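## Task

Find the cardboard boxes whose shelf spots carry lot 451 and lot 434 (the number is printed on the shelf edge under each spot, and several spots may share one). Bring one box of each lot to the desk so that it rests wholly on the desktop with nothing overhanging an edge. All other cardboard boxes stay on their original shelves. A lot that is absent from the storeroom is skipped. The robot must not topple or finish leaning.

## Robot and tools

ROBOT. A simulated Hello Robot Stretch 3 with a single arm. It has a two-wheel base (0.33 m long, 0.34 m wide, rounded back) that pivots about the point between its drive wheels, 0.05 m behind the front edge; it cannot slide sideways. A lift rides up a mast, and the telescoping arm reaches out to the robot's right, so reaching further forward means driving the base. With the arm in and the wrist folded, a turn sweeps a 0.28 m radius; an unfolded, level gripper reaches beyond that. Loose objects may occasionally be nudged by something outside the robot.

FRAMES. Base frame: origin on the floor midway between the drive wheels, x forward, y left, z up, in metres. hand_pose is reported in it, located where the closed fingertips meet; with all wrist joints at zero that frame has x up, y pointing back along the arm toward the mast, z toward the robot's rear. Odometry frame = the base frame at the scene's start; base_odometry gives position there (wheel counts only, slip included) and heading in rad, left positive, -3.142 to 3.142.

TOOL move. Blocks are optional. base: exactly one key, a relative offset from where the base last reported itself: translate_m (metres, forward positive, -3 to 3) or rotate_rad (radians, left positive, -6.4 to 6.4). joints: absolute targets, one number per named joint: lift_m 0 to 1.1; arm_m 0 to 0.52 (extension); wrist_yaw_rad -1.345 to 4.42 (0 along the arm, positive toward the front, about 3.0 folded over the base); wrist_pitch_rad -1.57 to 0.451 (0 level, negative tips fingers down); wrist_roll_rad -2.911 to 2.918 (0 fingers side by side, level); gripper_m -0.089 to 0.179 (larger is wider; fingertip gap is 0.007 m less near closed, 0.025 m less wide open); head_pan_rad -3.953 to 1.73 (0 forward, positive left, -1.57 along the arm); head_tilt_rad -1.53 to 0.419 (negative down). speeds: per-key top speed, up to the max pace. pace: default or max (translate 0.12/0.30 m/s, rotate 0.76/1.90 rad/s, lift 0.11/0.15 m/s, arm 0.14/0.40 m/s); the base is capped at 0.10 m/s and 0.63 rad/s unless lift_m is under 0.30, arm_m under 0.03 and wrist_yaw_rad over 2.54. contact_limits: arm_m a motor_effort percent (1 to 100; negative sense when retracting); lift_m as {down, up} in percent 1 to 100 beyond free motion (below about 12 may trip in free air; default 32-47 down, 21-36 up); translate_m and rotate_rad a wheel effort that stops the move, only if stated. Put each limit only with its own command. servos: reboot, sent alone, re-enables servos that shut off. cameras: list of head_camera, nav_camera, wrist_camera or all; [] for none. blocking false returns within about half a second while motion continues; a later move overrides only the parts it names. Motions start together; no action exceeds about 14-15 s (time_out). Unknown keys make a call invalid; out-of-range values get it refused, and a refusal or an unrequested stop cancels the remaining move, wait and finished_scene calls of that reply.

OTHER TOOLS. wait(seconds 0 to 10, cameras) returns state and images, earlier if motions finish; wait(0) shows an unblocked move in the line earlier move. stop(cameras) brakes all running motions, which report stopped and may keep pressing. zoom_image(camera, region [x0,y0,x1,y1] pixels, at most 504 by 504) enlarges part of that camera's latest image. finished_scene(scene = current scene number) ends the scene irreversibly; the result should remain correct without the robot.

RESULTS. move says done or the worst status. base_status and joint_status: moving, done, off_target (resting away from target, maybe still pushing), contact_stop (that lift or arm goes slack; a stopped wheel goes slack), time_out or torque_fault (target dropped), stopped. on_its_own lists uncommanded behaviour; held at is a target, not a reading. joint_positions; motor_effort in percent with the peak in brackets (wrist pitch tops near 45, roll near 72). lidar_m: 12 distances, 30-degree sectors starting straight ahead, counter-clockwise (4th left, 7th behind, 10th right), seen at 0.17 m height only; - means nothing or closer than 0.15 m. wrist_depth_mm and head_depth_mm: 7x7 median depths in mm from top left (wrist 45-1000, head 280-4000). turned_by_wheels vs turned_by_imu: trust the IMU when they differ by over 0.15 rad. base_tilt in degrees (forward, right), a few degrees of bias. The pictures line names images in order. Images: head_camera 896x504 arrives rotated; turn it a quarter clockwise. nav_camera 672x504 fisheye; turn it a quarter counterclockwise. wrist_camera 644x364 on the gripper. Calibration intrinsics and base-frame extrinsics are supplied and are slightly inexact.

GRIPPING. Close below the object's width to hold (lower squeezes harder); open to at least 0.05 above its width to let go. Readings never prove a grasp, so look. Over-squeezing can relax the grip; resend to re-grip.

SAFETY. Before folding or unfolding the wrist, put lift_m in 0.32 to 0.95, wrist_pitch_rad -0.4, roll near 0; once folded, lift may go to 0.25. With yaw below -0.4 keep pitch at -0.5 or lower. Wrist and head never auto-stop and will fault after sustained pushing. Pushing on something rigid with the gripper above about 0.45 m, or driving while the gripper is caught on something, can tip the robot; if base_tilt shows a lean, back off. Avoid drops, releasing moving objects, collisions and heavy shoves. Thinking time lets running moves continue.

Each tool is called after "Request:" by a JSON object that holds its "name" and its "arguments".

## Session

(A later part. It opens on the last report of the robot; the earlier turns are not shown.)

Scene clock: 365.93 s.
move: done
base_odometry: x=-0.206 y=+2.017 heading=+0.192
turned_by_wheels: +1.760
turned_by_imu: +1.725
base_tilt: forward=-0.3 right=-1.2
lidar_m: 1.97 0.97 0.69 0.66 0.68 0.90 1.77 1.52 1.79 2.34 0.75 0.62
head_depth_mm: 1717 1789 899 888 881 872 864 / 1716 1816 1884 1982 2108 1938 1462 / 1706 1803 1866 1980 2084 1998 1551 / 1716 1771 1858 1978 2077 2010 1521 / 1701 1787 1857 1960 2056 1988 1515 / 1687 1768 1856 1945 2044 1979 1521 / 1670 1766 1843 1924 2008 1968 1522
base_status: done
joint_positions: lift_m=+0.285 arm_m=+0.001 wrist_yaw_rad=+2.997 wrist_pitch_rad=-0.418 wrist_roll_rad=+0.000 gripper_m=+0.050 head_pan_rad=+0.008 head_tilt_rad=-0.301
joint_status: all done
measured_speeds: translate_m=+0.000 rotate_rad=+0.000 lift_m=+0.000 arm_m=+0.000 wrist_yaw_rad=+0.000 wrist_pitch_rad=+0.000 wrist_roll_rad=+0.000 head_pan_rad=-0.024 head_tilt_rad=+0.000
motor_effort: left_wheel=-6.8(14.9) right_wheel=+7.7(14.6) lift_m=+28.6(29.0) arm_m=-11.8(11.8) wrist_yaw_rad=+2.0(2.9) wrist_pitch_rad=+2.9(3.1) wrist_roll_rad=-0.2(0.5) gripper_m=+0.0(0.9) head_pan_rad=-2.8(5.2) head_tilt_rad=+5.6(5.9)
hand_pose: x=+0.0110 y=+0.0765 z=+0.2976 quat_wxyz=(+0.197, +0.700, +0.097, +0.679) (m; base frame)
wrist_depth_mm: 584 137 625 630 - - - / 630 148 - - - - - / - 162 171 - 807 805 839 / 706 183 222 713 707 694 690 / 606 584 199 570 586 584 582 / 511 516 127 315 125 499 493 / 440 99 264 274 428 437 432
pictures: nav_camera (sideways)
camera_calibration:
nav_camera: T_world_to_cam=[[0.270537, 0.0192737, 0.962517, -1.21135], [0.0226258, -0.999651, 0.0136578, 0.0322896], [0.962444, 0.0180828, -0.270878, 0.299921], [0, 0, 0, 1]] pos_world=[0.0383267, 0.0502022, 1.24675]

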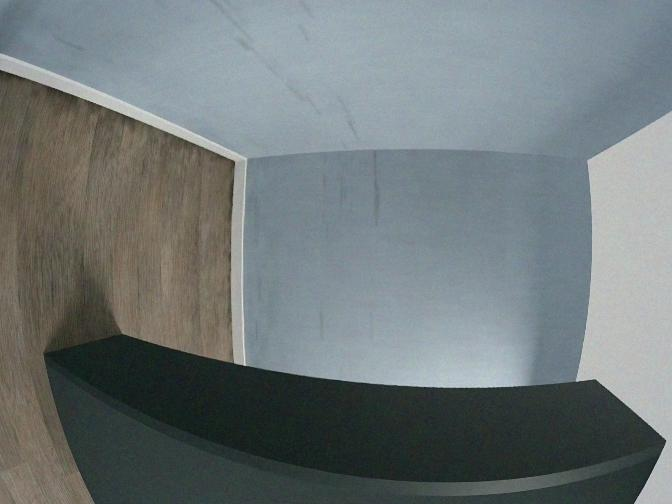

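Request:
{"name": "move", "arguments": {"base": {"translate_m":1.45}, "joints": {"head_pan_rad":-1.9,"head_tilt_rad":-0.4}, "pace": "max", "cameras": ["nav_camera","head_camera"]}}

Scene clock: 382.03 s.
move: done
base_odometry: x=+1.217 y=+2.294 heading=+0.192
turned_by_wheels: +0.000
turned_by_imu: +0.000
base_tilt: forward=-0.3 right=-1.2
lidar_m: 0.53 0.55 0.73 0.71 0.73 0.97 2.45 0.56 1.26 2.17 0.79 0.56
head_depth_mm: 1158 1226 1290 909 1272 1075 847 / 1134 1230 1334 952 1455 1043 1222 / 1102 1175 1265 1241 1434 1191 1333 / 1114 1168 1243 1340 1410 1551 1393 / 1849 1960 2074 2202 2238 1756 1394 / 2638 2746 2974 3108 2354 1760 1390 / 3259 3462 3636 3616 2365 1740 1395
base_status: done
joint_positions: lift_m=+0.285 arm_m=+0.001 wrist_yaw_rad=+2.997 wrist_pitch_rad=-0.418 wrist_roll_rad=+0.000 gripper_m=+0.050 head_pan_rad=-1.900 head_tilt_rad=-0.400
joint_status: all done
measured_speeds: all 0
motor_effort: left_wheel=+1.0(14.3) right_wheel=+5.2(13.4) lift_m=+23.9(30.9) arm_m=-10.6(13.1) wrist_yaw_rad=+1.6(3.0) wrist_pitch_rad=+2.9(3.1) wrist_roll_rad=-0.2(0.4) gripper_m=+0.2(1.2) head_pan_rad=+3.6(6.2) head_tilt_rad=-3.1(7.7)
hand_pose: x=+0.0110 y=+0.0765 z=+0.2976 quat_wxyz=(+0.197, +0.700, +0.097, +0.679) (m; base frame)
wrist_depth_mm: 618 137 - - - 760 539 / - 148 - - - 816 529 / - 162 171 809 851 811 603 / 733 183 653 718 703 705 553 / 600 582 199 583 584 587 565 / 517 516 127 314 125 494 496 / 440 99 264 273 428 434 436
pictures: head_camera (sideways), nav_camera (sideways)
camera_calibration:
head_camera: T_world_to_cam=[[0.0662202, 0.337145, -0.939121, 1.23718], [0.932683, -0.355361, -0.0618087, 0.0743902], [-0.354565, -0.871809, -0.337982, 0.397652], [0, 0, 0, 1]] pos_world=[-0.0103152, -0.0439978, 1.30086]
nav_camera: T_world_to_cam=[[-0.101899, -0.35107, 0.930788, -1.16769], [-0.951202, 0.308329, 0.0121605, 0.0401489], [-0.291258, -0.884128, -0.365357, 0.430552], [0, 0, 0, 1]] pos_world=[0.0446057, -0.041656, 1.24369]

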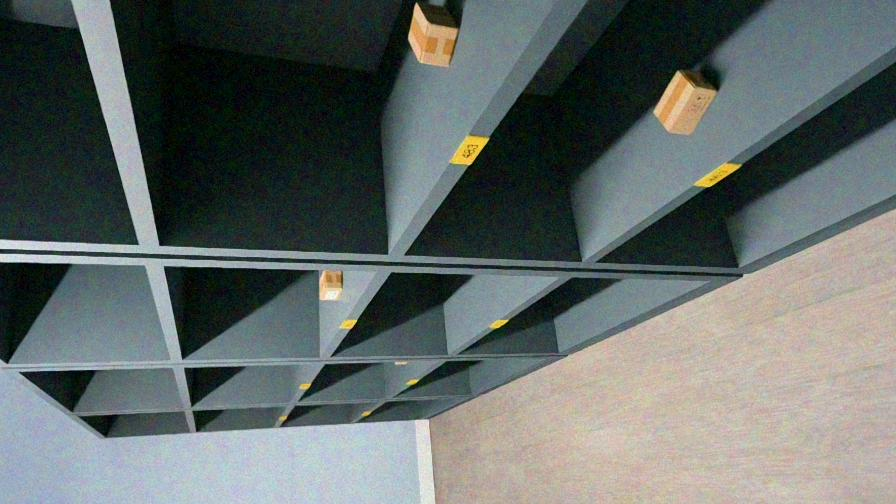

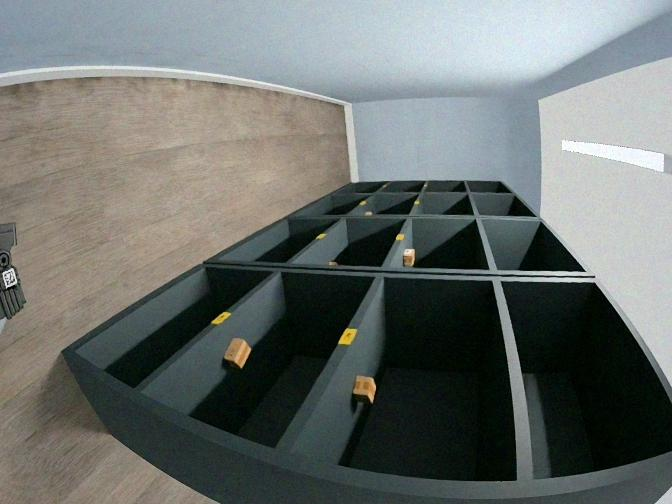

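Request:
{"name": "zoom_image", "arguments": {"camera": "head_camera", "region": [270, 230, 570, 430]}}

Request:
{"name": "zoom_image", "arguments": {"camera": "head_camera", "region": [400, 100, 760, 220]}}

Request:
{"name": "zoom_image", "arguments": {"camera": "head_camera", "region": [270, 340, 430, 430]}}

Scaled by 1.680 from the camera's 896x504 image, which has a finer 1280x720 frame.

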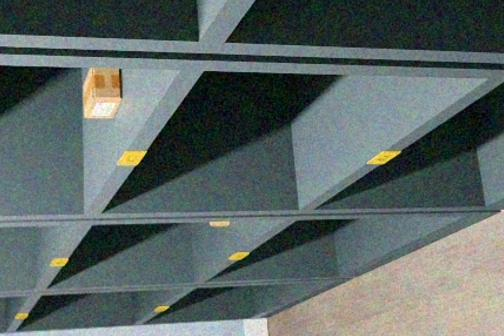

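Scaled by 1.400 from the camera's 896x504 image, which has a finer 1280x720 frame.

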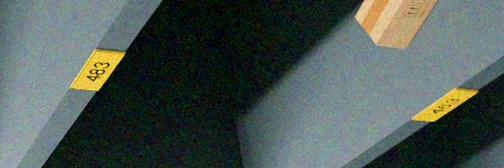

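Scaled by 3.150 from the camera's 896x504 image, which has a finer 1280x720 frame.

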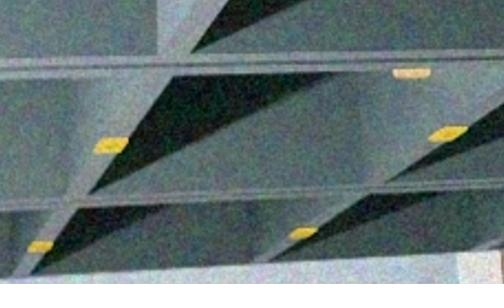

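Request:
{"name": "move", "arguments": {"base": {"rotate_rad":-1.57}, "joints": {"head_pan_rad":-1.3,"head_tilt_rad":-0.4}, "pace": "max", "cameras": ["nav_camera"]}}

Request:
{"name": "move", "arguments": {"base": {"translate_m":1.4}, "pace": "max", "cameras": ["nav_camera","head_camera"]}}

Scene clock: 399.43 s.
move: done
base_odometry: x=+1.217 y=+2.294 heading=-1.378
turned_by_wheels: -1.570
turned_by_imu: -1.539
base_tilt: forward=-0.2 right=-1.2
lidar_m: 2.16 0.78 0.56 0.54 0.55 0.74 0.71 0.74 1.00 2.61 0.56 1.27
head_depth_mm: 2596 2764 2921 3065 2469 1797 1428 / 2659 2823 2992 3178 2418 1801 1415 / 2739 2879 3059 3240 2437 1785 1404 / 2770 2965 3107 3248 2404 1776 1404 / 722 764 815 874 942 1029 1127 / 563 589 618 654 693 735 782 / 461 479 500 532 571 624 693
base_status: done
joint_positions: lift_m=+0.285 arm_m=+0.001 wrist_yaw_rad=+2.997 wrist_pitch_rad=-0.418 wrist_roll_rad=+0.000 gripper_m=+0.050 head_pan_rad=-1.296 head_tilt_rad=-0.400
joint_status: all done
measured_speeds: all 0
motor_effort: left_wheel=+6.7(15.1) right_wheel=-8.3(15.1) lift_m=+25.7(25.8) arm_m=-12.5(13.6) wrist_yaw_rad=+0.6(3.3) wrist_pitch_rad=+3.0(3.0) wrist_roll_rad=-0.1(0.5) gripper_m=+0.7(1.1) head_pan_rad=-3.1(4.7) head_tilt_rad=-2.9(5.3)
hand_pose: x=+0.0110 y=+0.0765 z=+0.2976 quat_wxyz=(+0.197, +0.700, +0.097, +0.679) (m; base frame)
wrist_depth_mm: 490 137 522 531 540 - - / 532 148 173 - - - - / - 161 171 - - - - / - 178 190 689 678 670 690 / 610 588 198 576 590 595 580 / 513 511 127 315 125 499 498 / 439 99 264 274 427 438 435
pictures: nav_camera (sideways)
camera_calibration:
nav_camera: T_world_to_cam=[[0.11539, -0.346876, 0.930786, -1.16902], [-0.958133, -0.286065, 0.0121725, 0.0401429], [0.262043, -0.893221, -0.365362, 0.427154], [0, 0, 0, 1]] pos_world=[0.0614231, -0.012479, 1.24369]

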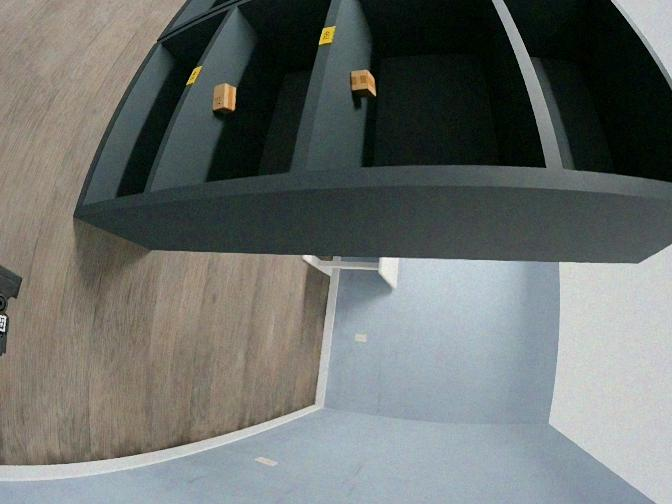

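Scene clock: 405.50 s.
move: done
base_odometry: x=+1.486 y=+0.920 heading=-1.378
turned_by_wheels: +0.000
turned_by_imu: +0.001
base_tilt: forward=-0.2 right=-1.3
lidar_m: 1.72 0.81 0.58 0.56 0.58 0.78 2.06 1.14 0.47 0.46 0.93 0.85
head_depth_mm: 438 757 803 832 603 497 661 / 444 773 825 866 597 952 842 / 452 798 847 878 590 953 840 / 460 814 868 902 587 978 837 / 469 840 898 908 580 1006 829 / 478 860 922 892 577 1038 825 / 490 884 947 883 573 1035 822
base_status: done
joint_positions: lift_m=+0.285 arm_m=+0.001 wrist_yaw_rad=+2.998 wrist_pitch_rad=-0.418 wrist_roll_rad=+0.000 gripper_m=+0.050 head_pan_rad=-1.300 head_tilt_rad=-0.400
joint_status: not commanded
measured_speeds: all 0
motor_effort: left_wheel=+6.4(15.8) right_wheel=+0.5(10.7) lift_m=+26.5(27.1) arm_m=-10.2(12.9) wrist_yaw_rad=+0.7(3.1) wrist_pitch_rad=+2.9(3.1) wrist_roll_rad=-0.1(0.5) gripper_m=+0.5(0.9) head_pan_rad=-3.6(4.0) head_tilt_rad=-2.1(3.1)
hand_pose: x=+0.0110 y=+0.0765 z=+0.2976 quat_wxyz=(+0.197, +0.700, +0.097, +0.679) (m; base frame)
wrist_depth_mm: 509 137 535 544 - - - / - 148 - - - - - / - 161 170 - - - - / - 182 189 679 683 699 695 / 603 575 199 574 589 584 580 / 518 507 127 315 125 496 493 / 435 99 264 275 426 436 436
pictures: head_camera (sideways), nav_camera (sideways)
camera_calibration:
head_camera: T_world_to_cam=[[-0.135694, 0.31566, -0.93912, 1.23843], [0.970437, 0.233309, -0.0617986, 0.0741955], [0.199597, -0.919742, -0.337986, 0.394206], [0, 0, 0, 1]] pos_world=[0.0173636, -0.0456663, 1.30086]
nav_camera: T_world_to_cam=[[0.114094, -0.347306, 0.930785, -1.16901], [-0.959178, -0.282543, 0.0121488, 0.040204], [0.258767, -0.894175, -0.365365, 0.427176], [0, 0, 0, 1]] pos_world=[0.0614015, -0.0126765, 1.24369]

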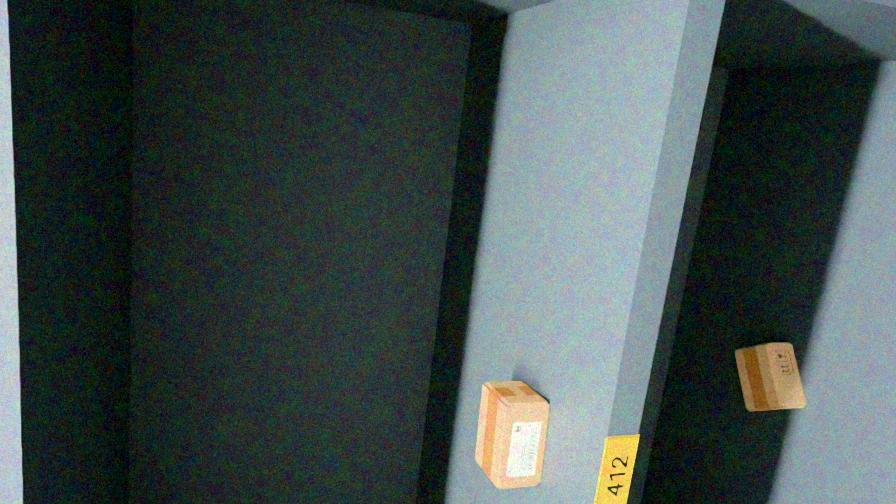

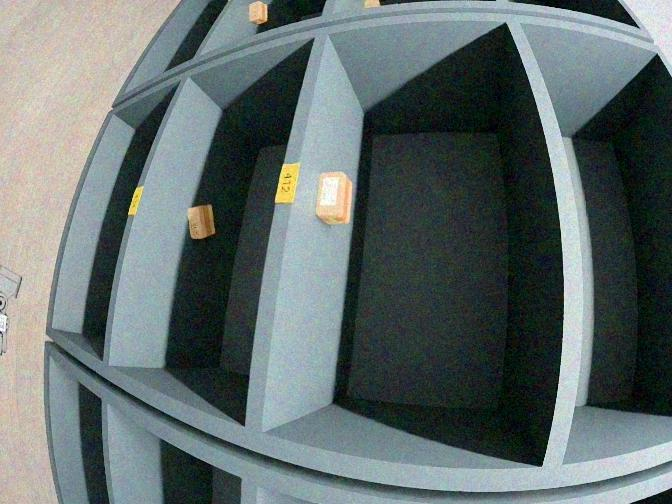

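Request:
{"name": "zoom_image", "arguments": {"camera": "nav_camera", "region": [80, 140, 240, 260]}}

Request:
{"name": "move", "arguments": {"base": {"translate_m":0.7}, "joints": {"head_pan_rad":-1.2,"head_tilt_rad":-0.5}, "pace": "max", "cameras": ["nav_camera","head_camera"]}}

Request:
{"name": "zoom_image", "arguments": {"camera": "nav_camera", "region": [60, 0, 400, 300]}}

Scaled by 3.150 from the camera's 672x504 image, which has a finer 792x594 frame.

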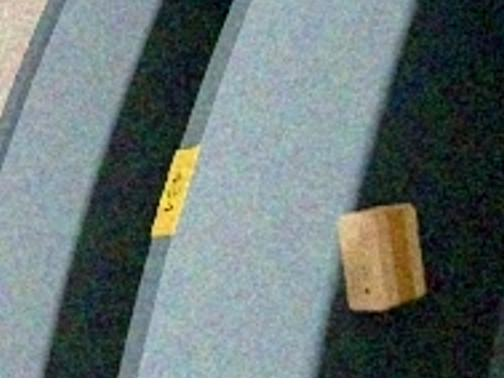

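Scene clock: 418.10 s.
move: done
base_odometry: x=+1.620 y=+0.233 heading=-1.378
turned_by_wheels: +0.000
turned_by_imu: +0.001
base_tilt: forward=-0.3 right=-1.3
lidar_m: 1.94 0.83 0.60 0.57 0.59 0.80 1.83 0.92 0.92 0.44 0.45 1.06
head_depth_mm: 325 355 773 699 512 935 786 / 363 384 399 426 471 875 761 / 352 376 407 450 503 558 619 / 767 828 901 713 545 917 733 / 797 864 934 705 570 942 771 / 829 901 968 702 1078 936 805 / 861 937 1004 690 1107 899 829
base_status: done
joint_positions: lift_m=+0.285 arm_m=+0.001 wrist_yaw_rad=+2.998 wrist_pitch_rad=-0.418 wrist_roll_rad=+0.000 gripper_m=+0.050 head_pan_rad=-1.200 head_tilt_rad=-0.500
joint_status: all done
measured_speeds: all 0
motor_effort: left_wheel=+3.0(14.1) right_wheel=+0.8(14.0) lift_m=+27.9(28.7) arm_m=-8.1(9.7) wrist_yaw_rad=+1.1(2.8) wrist_pitch_rad=+2.9(3.1) wrist_roll_rad=-0.1(0.6) gripper_m=+0.6(1.0) head_pan_rad=+3.5(4.4) head_tilt_rad=-4.2(6.0)
hand_pose: x=+0.0110 y=+0.0765 z=+0.2976 quat_wxyz=(+0.197, +0.700, +0.097, +0.679) (m; base frame)
wrist_depth_mm: 520 137 538 - - - - / - 148 - - - - - / - 161 170 - - - - / - 182 190 684 686 697 701 / 603 583 199 578 585 590 576 / 512 512 127 316 125 502 497 / 441 99 264 273 427 433 436
pictures: head_camera (sideways), nav_camera (sideways)
camera_calibration:
head_camera: T_world_to_cam=[[-0.199806, 0.386326, -0.900461, 1.18845], [0.940024, 0.334875, -0.064913, 0.0784132], [0.276465, -0.859425, -0.430066, 0.513576], [0, 0, 0, 1]] pos_world=[0.0217639, -0.0440079, 1.29611]
nav_camera: T_world_to_cam=[[0.181152, -0.419031, 0.889718, -1.11585], [-0.925794, -0.377881, 0.0105262, 0.0421635], [0.331797, -0.825602, -0.45639, 0.545169], [0, 0, 0, 1]] pos_world=[0.060287, -0.00154852, 1.24115]

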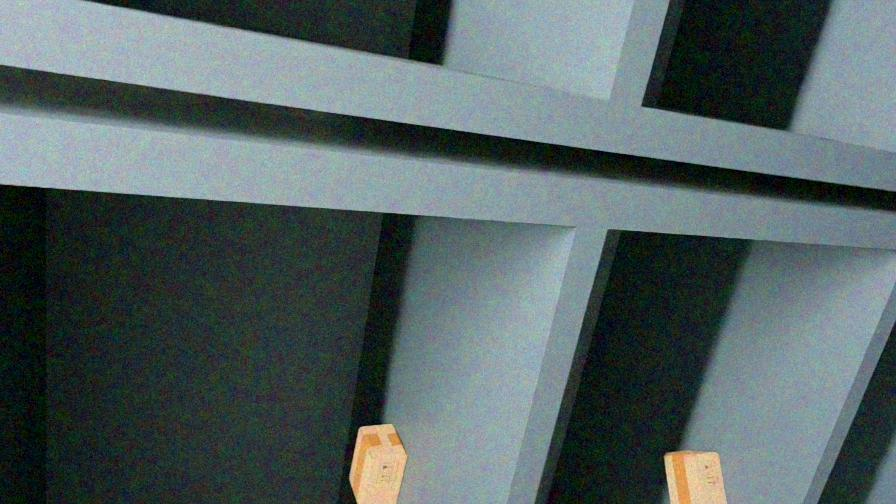

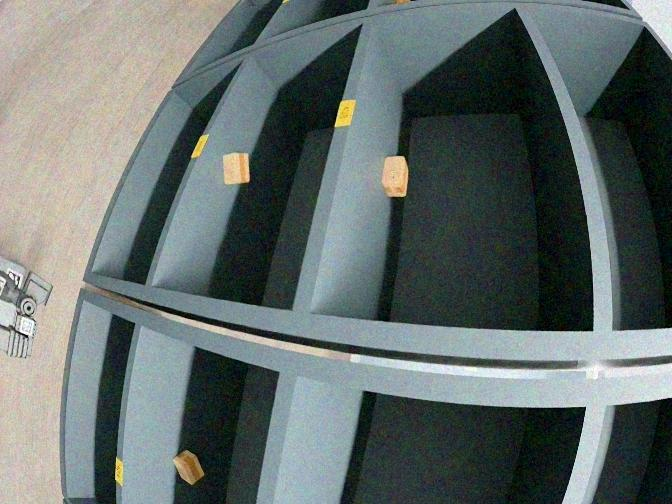

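Scaled by 1.482 from the camera's 672x504 image, which has a finer 792x594 frame.

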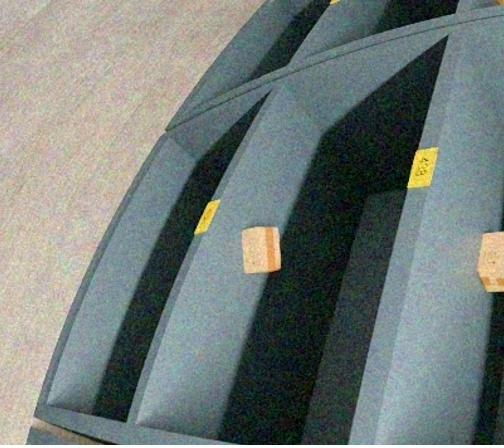

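Request:
{"name": "zoom_image", "arguments": {"camera": "nav_camera", "region": [180, 90, 380, 190]}}

Request:
{"name": "zoom_image", "arguments": {"camera": "nav_camera", "region": [90, 430, 150, 490]}}

Request:
{"name": "move", "arguments": {"base": {"translate_m":0.6}, "joints": {"head_pan_rad":-1.57,"head_tilt_rad":-0.7}, "pace": "max", "cameras": ["nav_camera","head_camera"]}}

Request:
{"name": "move", "arguments": {"joints": {"head_pan_rad":-0.9,"head_tilt_rad":-0.6}, "pace": "max", "cameras": ["nav_camera","head_camera"]}}

Scaled by 2.520 from the camera's 672x504 image, which has a finer 792x594 frame.

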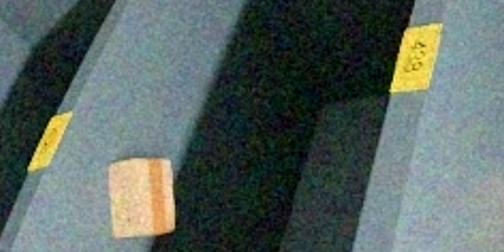

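Scaled by 8.400 from the camera's 672x504 image, which has a finer 792x594 frame.

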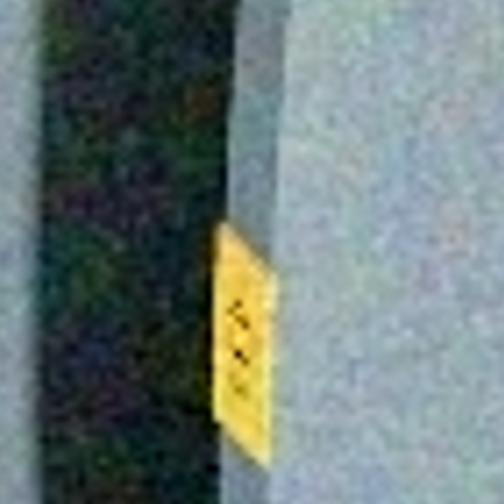

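Scene clock: 431.07 s.
move: done
base_odometry: x=+1.735 y=-0.356 heading=-1.377
turned_by_wheels: +0.000
turned_by_imu: +0.000
base_tilt: forward=-0.4 right=-1.2
lidar_m: 1.35 0.84 0.60 0.58 0.60 0.81 2.15 0.63 0.65 0.87 0.56 0.61
head_depth_mm: 716 801 709 532 1003 822 1093 / 716 800 698 526 992 815 1113 / 714 799 654 523 989 811 1111 / 714 800 646 518 978 806 1102 / 713 797 675 511 975 800 1096 / 711 795 666 508 968 799 1094 / 711 791 659 524 962 796 1072
base_status: done
joint_positions: lift_m=+0.285 arm_m=+0.001 wrist_yaw_rad=+2.998 wrist_pitch_rad=-0.418 wrist_roll_rad=+0.000 gripper_m=+0.050 head_pan_rad=-1.572 head_tilt_rad=-0.701
joint_status: all done
measured_speeds: all 0
motor_effort: left_wheel=+5.2(11.7) right_wheel=+0.2(14.5) lift_m=+29.4(30.0) arm_m=-5.6(7.3) wrist_yaw_rad=+1.0(3.3) wrist_pitch_rad=+3.0(3.1) wrist_roll_rad=+0.1(0.4) gripper_m=+0.1(0.7) head_pan_rad=+3.1(4.9) head_tilt_rad=+2.7(7.6)
hand_pose: x=+0.0110 y=+0.0765 z=+0.2976 quat_wxyz=(+0.197, +0.700, +0.097, +0.679) (m; base frame)
wrist_depth_mm: 529 137 161 - - - - / - 148 - - - - - / - 162 171 - - - - / - 182 192 685 713 696 689 / 603 581 199 573 584 581 580 / 514 507 127 315 125 496 498 / 441 99 263 274 425 435 434
pictures: head_camera (sideways), nav_camera (sideways)
camera_calibration:
head_camera: T_world_to_cam=[[-0.0453674, 0.603785, -0.795855, 1.05109], [0.997459, -0.0164346, -0.0693279, 0.0837414], [-0.0549387, -0.796978, -0.601505, 0.738693], [0, 0, 0, 1]] pos_world=[0.00473923, -0.0445314, 1.28664]
nav_camera: T_world_to_cam=[[0.0161146, -0.624822, 0.780601, -0.972536], [-0.999831, -0.0170217, 0.00701557, 0.0471084], [0.00890369, -0.780581, -0.624991, 0.766492], [0, 0, 0, 1]] pos_world=[0.0559479, -0.00855091, 1.23788]

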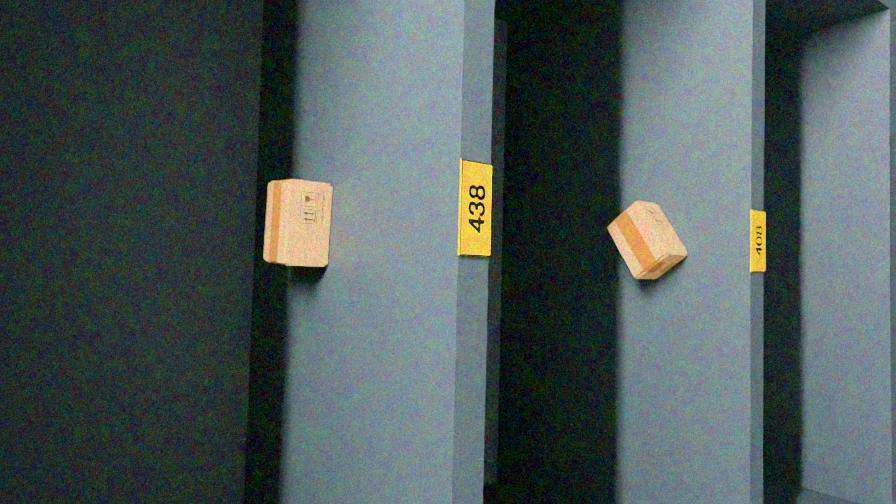

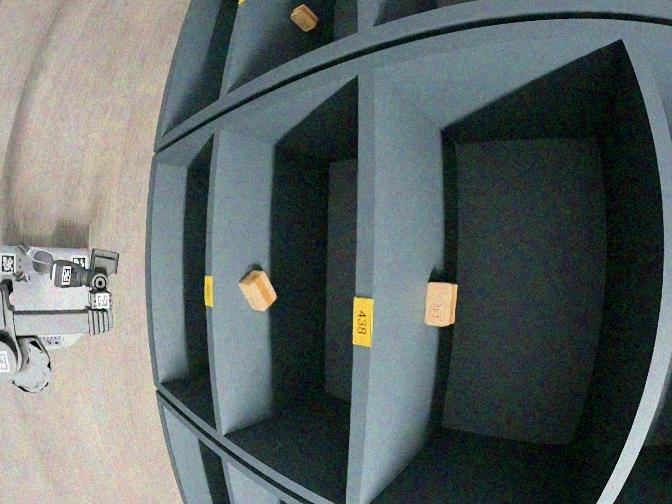

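Scene clock: 431.87 s.
move: done
base_odometry: x=+1.735 y=-0.356 heading=-1.377
turned_by_wheels: +0.000
turned_by_imu: +0.000
base_tilt: forward=-0.1 right=-1.2
lidar_m: 1.35 0.84 0.61 0.58 0.60 0.81 2.16 0.63 0.65 0.88 0.56 0.61
head_depth_mm: 715 787 839 604 502 883 737 / 604 695 794 600 1028 880 736 / 519 586 669 592 938 876 788 / 456 504 566 606 750 841 1082 / 465 511 570 643 739 864 1054 / 1083 1196 864 1278 1073 1336 1194 / 1188 1299 856 1414 1145 1365 1216
base_status: not commanded
joint_positions: lift_m=+0.285 arm_m=+0.001 wrist_yaw_rad=+2.998 wrist_pitch_rad=-0.418 wrist_roll_rad=+0.000 gripper_m=+0.050 head_pan_rad=-0.879 head_tilt_rad=-0.597
joint_status: all done
measured_speeds: all 0
motor_effort: left_wheel=+5.2(5.5) right_wheel=+0.4(0.6) lift_m=+29.8(30.0) arm_m=-5.2(6.1) wrist_yaw_rad=+1.1(2.5) wrist_pitch_rad=+2.9(3.1) wrist_roll_rad=-0.3(0.3) gripper_m=+0.6(0.9) head_pan_rad=+0.1(5.2) head_tilt_rad=+2.5(6.0)
hand_pose: x=+0.0110 y=+0.0765 z=+0.2976 quat_wxyz=(+0.197, +0.700, +0.097, +0.679) (m; base frame)
wrist_depth_mm: 523 137 162 - - - - / - 148 - - - - - / - 162 171 - - - - / - 182 191 691 704 708 696 / 612 580 199 576 578 588 581 / 517 517 127 314 125 498 503 / 438 99 264 273 429 437 434
pictures: head_camera (sideways), nav_camera (sideways)
camera_calibration:
head_camera: T_world_to_cam=[[-0.365866, 0.369411, -0.854212, 1.12913], [0.782441, 0.619066, -0.0674056, 0.0826265], [0.503913, -0.693031, -0.515538, 0.623471], [0, 0, 0, 1]] pos_world=[0.034287, -0.0361817, 1.29151]
nav_camera: T_world_to_cam=[[0.357697, -0.405415, 0.841244, -1.0537], [-0.758848, -0.651208, 0.0088306, 0.0433337], [0.544245, -0.641535, -0.540584, 0.653422], [0, 0, 0, 1]] pos_world=[0.0541684, 0.0202264, 1.23927]

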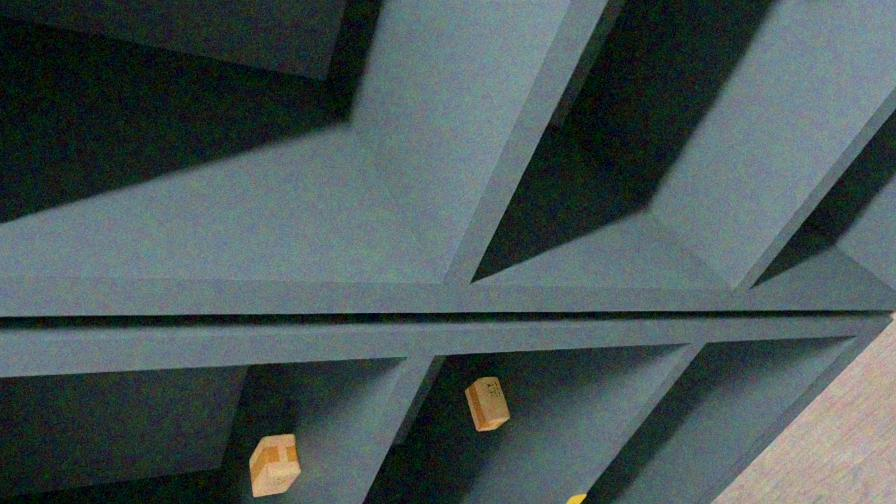

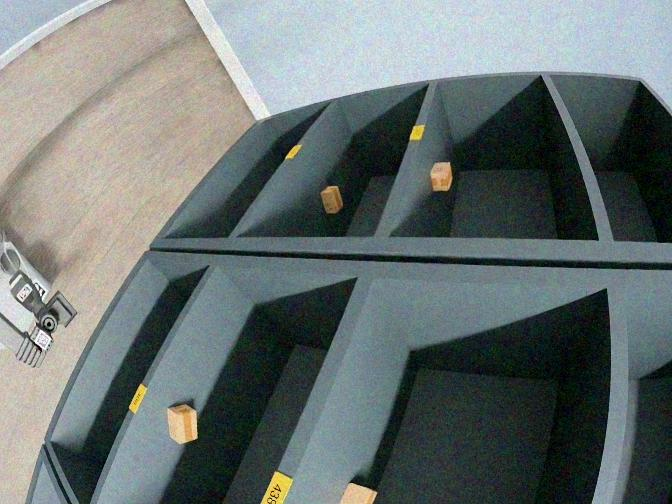

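Request:
{"name": "move", "arguments": {"base": {"translate_m":0.85}, "joints": {"head_pan_rad":-1.57,"head_tilt_rad":-0.7}, "pace": "max", "cameras": ["nav_camera","head_camera"]}}

Request:
{"name": "zoom_image", "arguments": {"camera": "nav_camera", "region": [150, 150, 450, 450]}}

Scene clock: 442.67 s.
move: done
base_odometry: x=+1.899 y=-1.190 heading=-1.377
turned_by_wheels: +0.000
turned_by_imu: +0.001
base_tilt: forward=-0.3 right=-1.3
lidar_m: 0.51 0.52 0.62 0.59 0.61 0.83 2.21 0.60 0.56 0.86 0.66 0.53
head_depth_mm: 706 789 710 512 941 825 952 / 705 787 699 507 997 819 1115 / 701 782 694 521 989 815 1105 / 702 782 653 518 977 810 1099 / 703 783 581 512 937 802 1072 / 702 782 666 508 969 799 1094 / 702 778 661 504 965 795 1089
base_status: done
joint_positions: lift_m=+0.285 arm_m=+0.001 wrist_yaw_rad=+2.998 wrist_pitch_rad=-0.418 wrist_roll_rad=+0.000 gripper_m=+0.050 head_pan_rad=-1.570 head_tilt_rad=-0.700
joint_status: all done
measured_speeds: all 0
motor_effort: left_wheel=+3.3(13.2) right_wheel=+4.4(15.4) lift_m=+29.4(31.2) arm_m=-2.2(4.6) wrist_yaw_rad=+1.5(2.8) wrist_pitch_rad=+3.0(3.1) wrist_roll_rad=-0.1(0.6) gripper_m=+0.3(0.9) head_pan_rad=+3.2(4.3) head_tilt_rad=-6.0(7.6)
hand_pose: x=+0.0110 y=+0.0765 z=+0.2976 quat_wxyz=(+0.197, +0.700, +0.097, +0.679) (m; base frame)
wrist_depth_mm: 530 137 - - - - - / - 148 - - - - - / - 162 170 - - - - / - 182 191 688 713 707 - / 609 583 199 572 589 587 566 / 521 509 127 313 125 505 497 / 437 99 264 274 427 434 436
pictures: head_camera (sideways), nav_camera (sideways)
camera_calibration:
head_camera: T_world_to_cam=[[-0.0466929, 0.602598, -0.796678, 1.05211], [0.997491, -0.0143614, -0.0693252, 0.0837295], [-0.0532167, -0.797916, -0.600415, 0.737243], [0, 0, 0, 1]] pos_world=[0.00484009, -0.0445361, 1.28665]
nav_camera: T_world_to_cam=[[0.0174312, -0.62368, 0.781485, -0.973706], [-0.999792, -0.0191551, 0.00701344, 0.0471001], [0.0105952, -0.781445, -0.623884, 0.765016], [0, 0, 0, 1]] pos_world=[0.0559576, -0.00856155, 1.23789]

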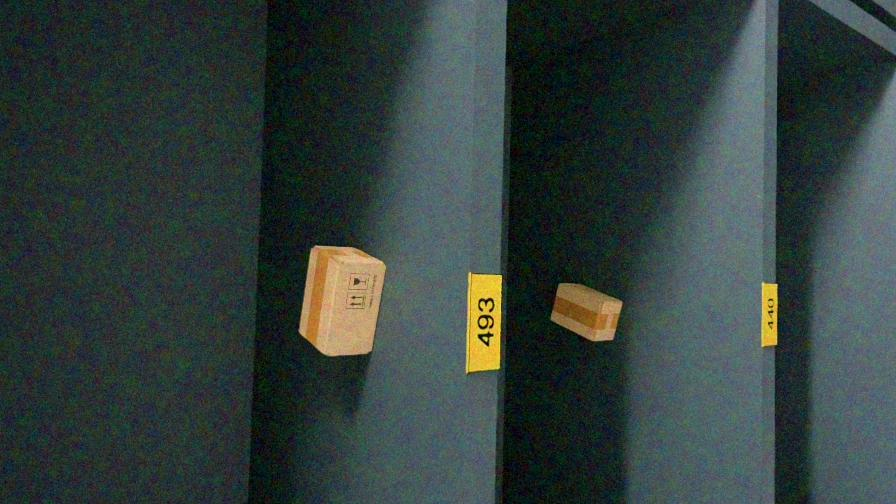

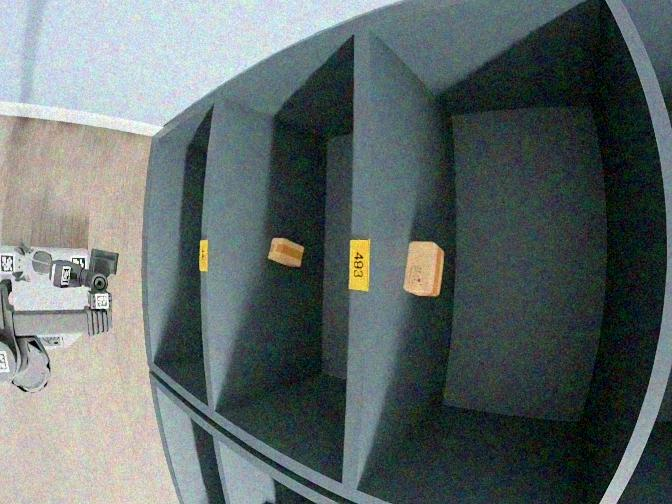

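Scaled by 1.680 from the camera's 672x504 image, which has a finer 792x594 frame.

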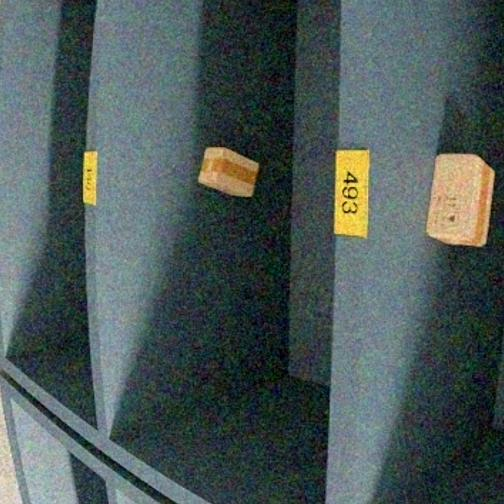

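Request:
{"name": "move", "arguments": {"base": {"translate_m":-1.75}, "pace": "max", "cameras": ["nav_camera","head_camera"]}}

Request:
{"name": "move", "arguments": {"base": {"translate_m":-0.9}, "pace": "max", "cameras": ["nav_camera","head_camera"]}}

Scene clock: 457.03 s.
move: done
base_odometry: x=+1.562 y=+0.527 heading=-1.377
turned_by_wheels: +0.000
turned_by_imu: -0.002
base_tilt: forward=-0.2 right=-1.2
lidar_m: 2.23 0.82 0.59 0.56 0.59 0.79 2.09 0.67 0.71 0.89 0.55 1.25
head_depth_mm: 730 815 711 556 1002 843 1119 / 728 817 701 550 994 838 1115 / 725 812 579 546 989 834 1109 / 725 810 682 540 950 830 1104 / 724 808 680 535 976 826 1096 / 723 810 667 530 967 820 1092 / 724 807 662 525 937 816 1043
base_status: done
joint_positions: lift_m=+0.285 arm_m=+0.001 wrist_yaw_rad=+2.998 wrist_pitch_rad=-0.418 wrist_roll_rad=+0.000 gripper_m=+0.050 head_pan_rad=-1.570 head_tilt_rad=-0.700
joint_status: not commanded
measured_speeds: all 0
motor_effort: left_wheel=-0.5(14.4) right_wheel=-9.7(14.4) lift_m=+28.5(29.8) arm_m=+1.3(2.0) wrist_yaw_rad=+1.7(2.8) wrist_pitch_rad=+2.9(3.1) wrist_roll_rad=+0.0(0.4) gripper_m=+0.3(0.9) head_pan_rad=+2.8(4.2) head_tilt_rad=-5.0(6.8)
hand_pose: x=+0.0110 y=+0.0765 z=+0.2976 quat_wxyz=(+0.197, +0.700, +0.097, +0.679) (m; base frame)
wrist_depth_mm: 517 137 534 - - - - / - 148 - - - - - / - 161 170 - - - - / - 182 189 695 688 691 701 / 602 580 198 581 587 586 579 / 509 509 127 313 125 498 499 / 435 99 263 275 425 437 436
pictures: head_camera (sideways), nav_camera (sideways)
camera_calibration:
head_camera: T_world_to_cam=[[-0.0468711, 0.602654, -0.796625, 1.05204], [0.997493, -0.0140849, -0.0693449, 0.083767], [-0.0530113, -0.797879, -0.600483, 0.737331], [0, 0, 0, 1]] pos_world=[0.00484013, -0.0445356, 1.28665]
nav_camera: T_world_to_cam=[[0.0176182, -0.623784, 0.781398, -0.973547], [-0.999785, -0.0195062, 0.00697057, 0.0471535], [0.010894, -0.781353, -0.623994, 0.765213], [0, 0, 0, 1]] pos_world=[0.0559593, -0.00846176, 1.23789]

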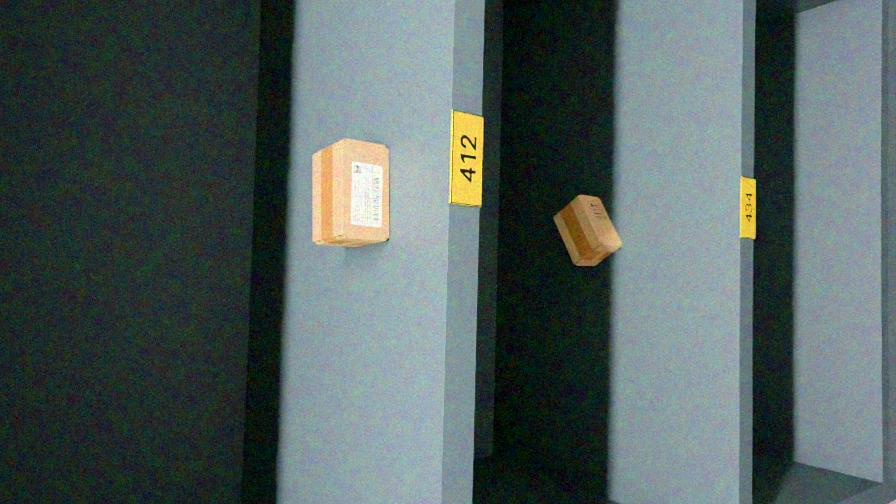

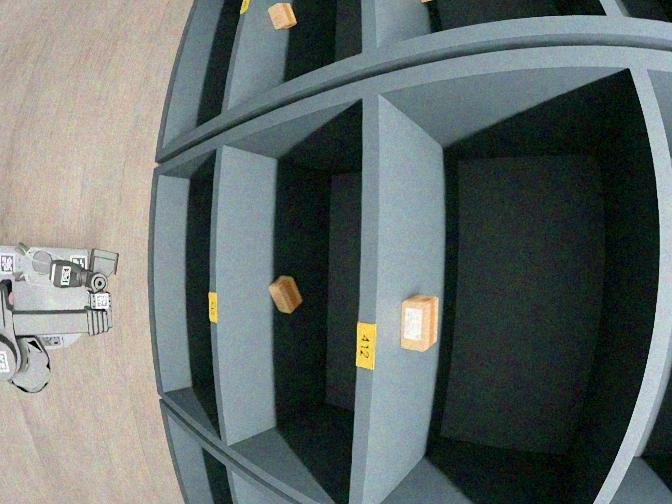

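Scene clock: 461.37 s.
move: done
base_odometry: x=+1.389 y=+1.410 heading=-1.377
turned_by_wheels: +0.000
turned_by_imu: -0.001
base_tilt: forward=-0.3 right=-1.2
lidar_m: 2.20 0.80 0.58 0.55 0.57 0.77 1.61 0.72 0.77 0.91 0.54 1.27
head_depth_mm: 742 828 712 556 1002 846 1116 / 741 828 631 550 993 844 1119 / 739 826 658 546 987 834 1105 / 738 826 684 540 983 830 1105 / 739 820 678 559 972 826 1104 / 737 823 668 553 970 821 1089 / 736 808 659 547 908 812 1036
base_status: done
joint_positions: lift_m=+0.285 arm_m=+0.001 wrist_yaw_rad=+2.998 wrist_pitch_rad=-0.418 wrist_roll_rad=+0.000 gripper_m=+0.050 head_pan_rad=-1.570 head_tilt_rad=-0.700
joint_status: not commanded
measured_speeds: all 0
motor_effort: left_wheel=-4.8(10.9) right_wheel=-5.3(17.6) lift_m=+27.6(28.5) arm_m=+2.9(3.4) wrist_yaw_rad=+2.1(3.2) wrist_pitch_rad=+2.9(3.0) wrist_roll_rad=+0.0(0.5) gripper_m=+0.0(1.0) head_pan_rad=+2.5(3.2) head_tilt_rad=-4.8(6.2)
hand_pose: x=+0.0110 y=+0.0765 z=+0.2976 quat_wxyz=(+0.197, +0.700, +0.097, +0.679) (m; base frame)
wrist_depth_mm: 505 137 532 541 - - - / 536 147 - - - - - / - 161 170 - - - - / - 182 189 686 680 707 705 / 601 584 199 571 584 581 581 / 512 517 127 315 125 498 496 / 441 99 264 274 430 437 434
pictures: head_camera (sideways), nav_camera (sideways)
camera_calibration:
head_camera: T_world_to_cam=[[-0.0468711, 0.602654, -0.796625, 1.05204], [0.997493, -0.0140849, -0.0693449, 0.083767], [-0.0530113, -0.797879, -0.600483, 0.737331], [0, 0, 0, 1]] pos_world=[0.00484013, -0.0445356, 1.28665]
nav_camera: T_world_to_cam=[[0.0176182, -0.623784, 0.781398, -0.973547], [-0.999785, -0.0195062, 0.00697057, 0.0471535], [0.010894, -0.781353, -0.623994, 0.765213], [0, 0, 0, 1]] pos_world=[0.0559593, -0.00846176, 1.23789]

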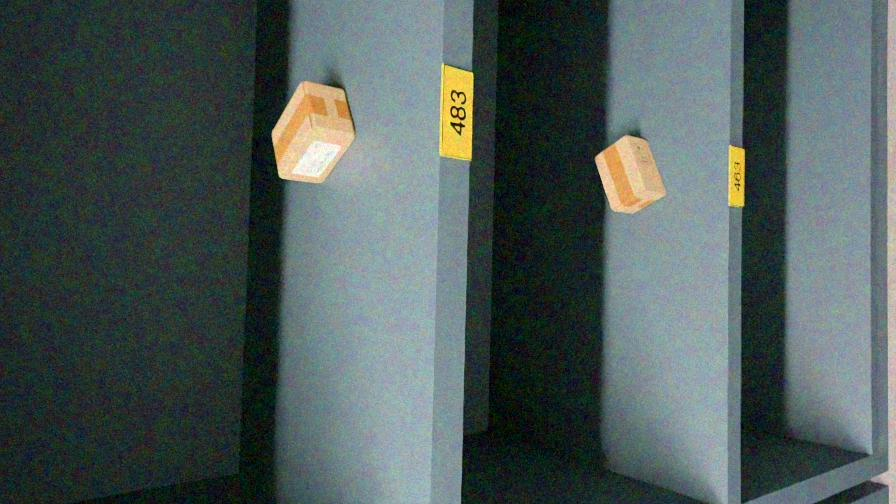

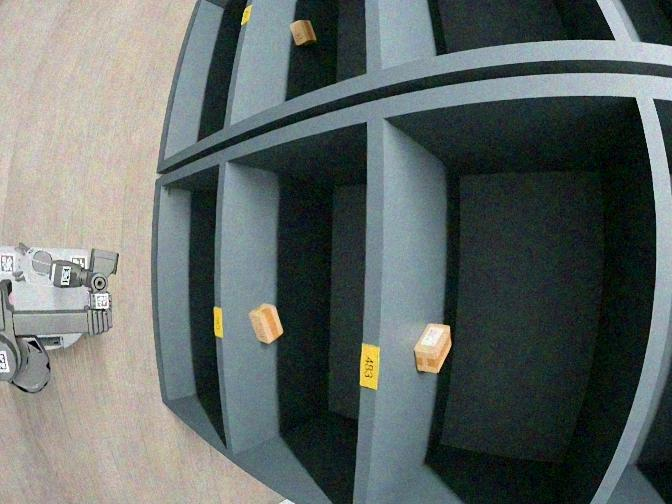

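Request:
{"name": "move", "arguments": {"base": {"translate_m":0.91}, "joints": {"lift_m":0.75}, "cameras": ["head_camera"]}}

Request:
{"name": "zoom_image", "arguments": {"camera": "head_camera", "region": [530, 160, 660, 290]}}

Request:
{"name": "move", "arguments": {"joints": {"gripper_m":0.179,"wrist_yaw_rad":-0.5,"wrist_pitch_rad":-0.7}, "cameras": ["wrist_camera"]}}

Scene clock: 484.67 s.
move: done
base_odometry: x=+1.564 y=+0.517 heading=-1.377
turned_by_wheels: +0.000
turned_by_imu: +0.000
base_tilt: forward=-0.2 right=-1.2
lidar_m: 2.23 0.82 0.59 0.57 0.59 0.79 2.10 0.68 0.73 0.89 0.54 1.24
head_depth_mm: 730 816 712 557 1003 842 1136 / 728 814 704 550 999 839 1137 / 727 811 578 547 964 835 1130 / 725 810 682 542 953 830 1100 / 723 812 677 535 973 827 340 / 723 803 669 528 967 823 1097 / 725 805 663 524 940 818 1047
base_status: done
joint_positions: lift_m=+0.750 arm_m=+0.001 wrist_yaw_rad=+2.998 wrist_pitch_rad=-0.418 wrist_roll_rad=+0.000 gripper_m=+0.050 head_pan_rad=-1.570 head_tilt_rad=-0.700
joint_status: all done
measured_speeds: all 0
motor_effort: left_wheel=+3.8(10.9) right_wheel=+6.2(11.3) lift_m=+30.1(34.4) arm_m=+7.9(8.3) wrist_yaw_rad=+2.9(3.2) wrist_pitch_rad=+3.0(3.1) wrist_roll_rad=+0.1(0.5) gripper_m=-0.1(1.3) head_pan_rad=+1.4(2.7) head_tilt_rad=-4.4(5.6)
hand_pose: x=+0.0110 y=+0.0765 z=+0.7626 quat_wxyz=(+0.197, +0.700, +0.097, +0.679) (m; base frame)
wrist_depth_mm: 523 137 538 - - - - / - 148 - - - - - / - 161 170 - - - - / - 179 189 - - - - / - - 197 - 148 - - / - - 126 - 124 - - / 897 99 278 928 893 926 909
pictures: head_camera (sideways)
camera_calibration:
head_camera: T_world_to_cam=[[-0.0468711, 0.602654, -0.796625, 1.05204], [0.997493, -0.0140849, -0.0693449, 0.083767], [-0.0530113, -0.797879, -0.600483, 0.737331], [0, 0, 0, 1]] pos_world=[0.00484013, -0.0445356, 1.28665]

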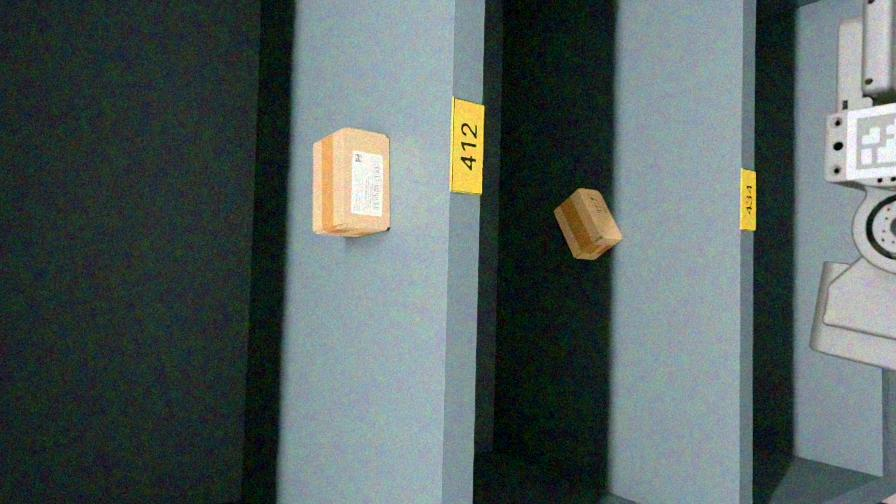

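Scaled by 3.877 from the camera's 896x504 image, which has a finer 1280x720 frame.

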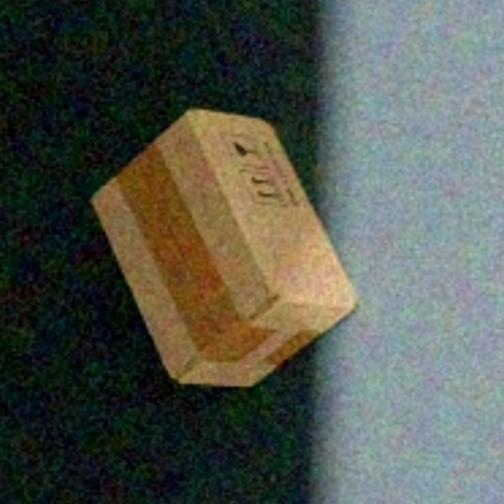

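Scene clock: 487.43 s.
move: done
base_odometry: x=+1.564 y=+0.517 heading=-1.377
turned_by_wheels: +0.000
turned_by_imu: +0.000
base_tilt: forward=-0.2 right=-1.3
lidar_m: 2.23 0.82 0.59 0.57 0.59 0.79 2.10 0.68 0.73 0.89 0.54 1.24
head_depth_mm: 729 814 709 555 1005 848 1139 / 729 812 702 550 991 843 1114 / 726 811 578 545 959 835 388 / 725 809 685 540 950 830 1057 / 724 809 677 535 974 822 1096 / 723 807 668 531 971 820 1094 / 724 808 662 525 933 814 1041
base_status: not commanded
joint_positions: lift_m=+0.750 arm_m=+0.001 wrist_yaw_rad=-0.497 wrist_pitch_rad=-0.708 wrist_roll_rad=+0.000 gripper_m=+0.179 head_pan_rad=-1.570 head_tilt_rad=-0.700
joint_status: all done
measured_speeds: all 0
motor_effort: left_wheel=+3.7(4.3) right_wheel=+6.1(6.9) lift_m=+30.3(31.1) arm_m=+9.1(9.2) wrist_yaw_rad=-3.3(8.1) wrist_pitch_rad=+1.0(3.4) wrist_roll_rad=-0.2(0.5) gripper_m=+0.7(83.0) head_pan_rad=+1.0(1.8) head_tilt_rad=-3.7(5.0)
hand_pose: x=-0.1068 y=-0.3028 z=+0.7037 quat_wxyz=(+0.583, +0.075, -0.703, -0.401) (m; base frame)
wrist_depth_mm: - - - - - - - / 532 513 502 513 518 504 - / 473 462 461 458 452 475 - / 413 413 409 412 425 - - / 373 370 377 - - 911 937 / 122 140 - - 840 868 845 / - - - 795 784 771 105
pictures: wrist_camera
camera_calibration:
wrist_camera: T_world_to_cam=[[-0.891293, 0.452061, -0.0351754, 0.0730093], [0.376289, 0.694151, -0.613645, 0.714768], [-0.252988, -0.560174, -0.788798, 0.524665], [0, 0, 0, 1]] pos_world=[-0.071153, -0.235258, 0.855036]

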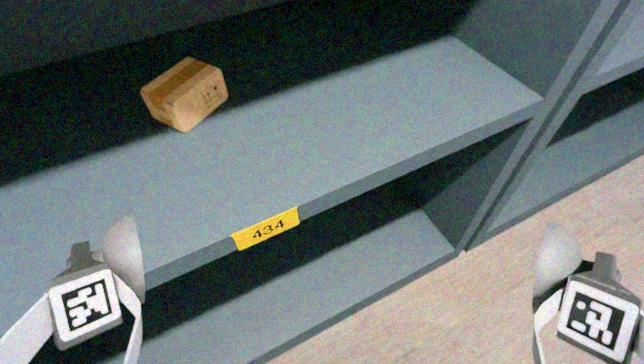

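Request:
{"name": "move", "arguments": {"base": {"translate_m":-0.12}, "joints": {"wrist_yaw_rad":0.45,"arm_m":0.0}, "cameras": []}}

Request:
{"name": "move", "arguments": {"joints": {"arm_m":0.22,"lift_m":0.72}, "cameras": ["wrist_camera"]}}

Scene clock: 508.83 s.
move: done
base_odometry: x=+1.541 y=+0.635 heading=-1.377
turned_by_wheels: +0.000
turned_by_imu: +0.000
base_tilt: forward=-0.3 right=-1.2
lidar_m: 2.33 0.82 0.59 0.57 0.58 0.79 2.09 0.64 0.60 0.89 0.63 0.62
head_depth_mm: 730 815 710 555 971 845 952 / 728 814 703 550 998 840 1133 / 728 812 693 544 986 832 1132 / 725 814 685 540 987 810 395 / 724 811 564 534 940 824 389 / 725 809 666 530 966 822 1092 / 721 804 660 525 962 814 1089
base_status: done
joint_positions: lift_m=+0.750 arm_m=+0.001 wrist_yaw_rad=+0.447 wrist_pitch_rad=-0.708 wrist_roll_rad=+0.000 gripper_m=+0.179 head_pan_rad=-1.570 head_tilt_rad=-0.700
joint_status: all done
measured_speeds: all 0
motor_effort: left_wheel=-2.3(9.4) right_wheel=-9.0(12.5) lift_m=+29.5(30.7) arm_m=+10.6(12.3) wrist_yaw_rad=+2.4(5.7) wrist_pitch_rad=+1.1(1.2) wrist_roll_rad=-0.1(0.5) gripper_m=+0.9(1.3) head_pan_rad=+0.7(1.4) head_tilt_rad=-3.4(4.8)
hand_pose: x=+0.0558 y=-0.3069 z=+0.7037 quat_wxyz=(+0.701, +0.386, -0.592, -0.093) (m; base frame)
wrist_depth_mm: 395 458 - - - - - / - 478 516 524 491 482 503 / - 492 465 456 453 447 441 / - - 444 410 401 396 392 / - 913 839 - 374 357 354 / 123 853 860 - - - 320 / 794 792 807 779 - - 105
pictures: none
No camera images: "cameras" was empty.

Scene clock: 511.70 s.
move: done
base_odometry: x=+1.541 y=+0.635 heading=-1.377
turned_by_wheels: +0.000
turned_by_imu: +0.000
base_tilt: forward=-0.3 right=-1.3
lidar_m: 2.34 0.81 0.59 0.57 0.59 0.79 2.09 0.64 0.60 0.89 0.63 0.62
head_depth_mm: 732 814 709 554 973 845 332 / 729 814 700 551 966 384 332 / 728 810 693 545 475 791 1108 / 728 810 683 539 561 770 1099 / 723 811 563 535 921 803 1092 / 725 810 668 531 969 803 1094 / 724 807 660 524 961 817 1087
base_status: not commanded
joint_positions: lift_m=+0.720 arm_m=+0.220 wrist_yaw_rad=+0.447 wrist_pitch_rad=-0.710 wrist_roll_rad=+0.000 gripper_m=+0.179 head_pan_rad=-1.570 head_tilt_rad=-0.700
joint_status: all done
measured_speeds: all 0
motor_effort: left_wheel=-3.0(3.4) right_wheel=-9.2(10.0) lift_m=+26.6(32.0) arm_m=+13.2(15.5) wrist_yaw_rad=+2.5(3.6) wrist_pitch_rad=+1.4(1.5) wrist_roll_rad=-0.3(0.3) gripper_m=+0.5(1.5) head_pan_rad=+0.2(1.0) head_tilt_rad=-3.3(4.1)
hand_pose: x=+0.0557 y=-0.5262 z=+0.6735 quat_wxyz=(+0.701, +0.387, -0.592, -0.093) (m; base frame)
wrist_depth_mm: 369 456 532 525 - - - / 387 464 482 474 466 450 - / 402 417 414 412 408 402 399 / 374 372 370 361 301 358 353 / 337 332 329 327 318 322 323 / 123 290 298 296 294 293 288 / 754 277 274 271 270 263 105
pictures: wrist_camera
camera_calibration:
wrist_camera: T_world_to_cam=[[-0.888995, -0.456563, -0.0351794, -0.160379], [-0.341816, 0.712759, -0.612484, 0.839111], [0.304712, -0.53247, -0.7897, 0.400833], [0, 0, 0, 1]] pos_world=[0.022107, -0.457876, 0.824837]

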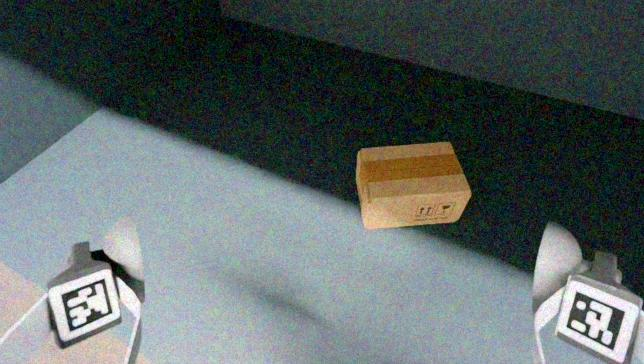

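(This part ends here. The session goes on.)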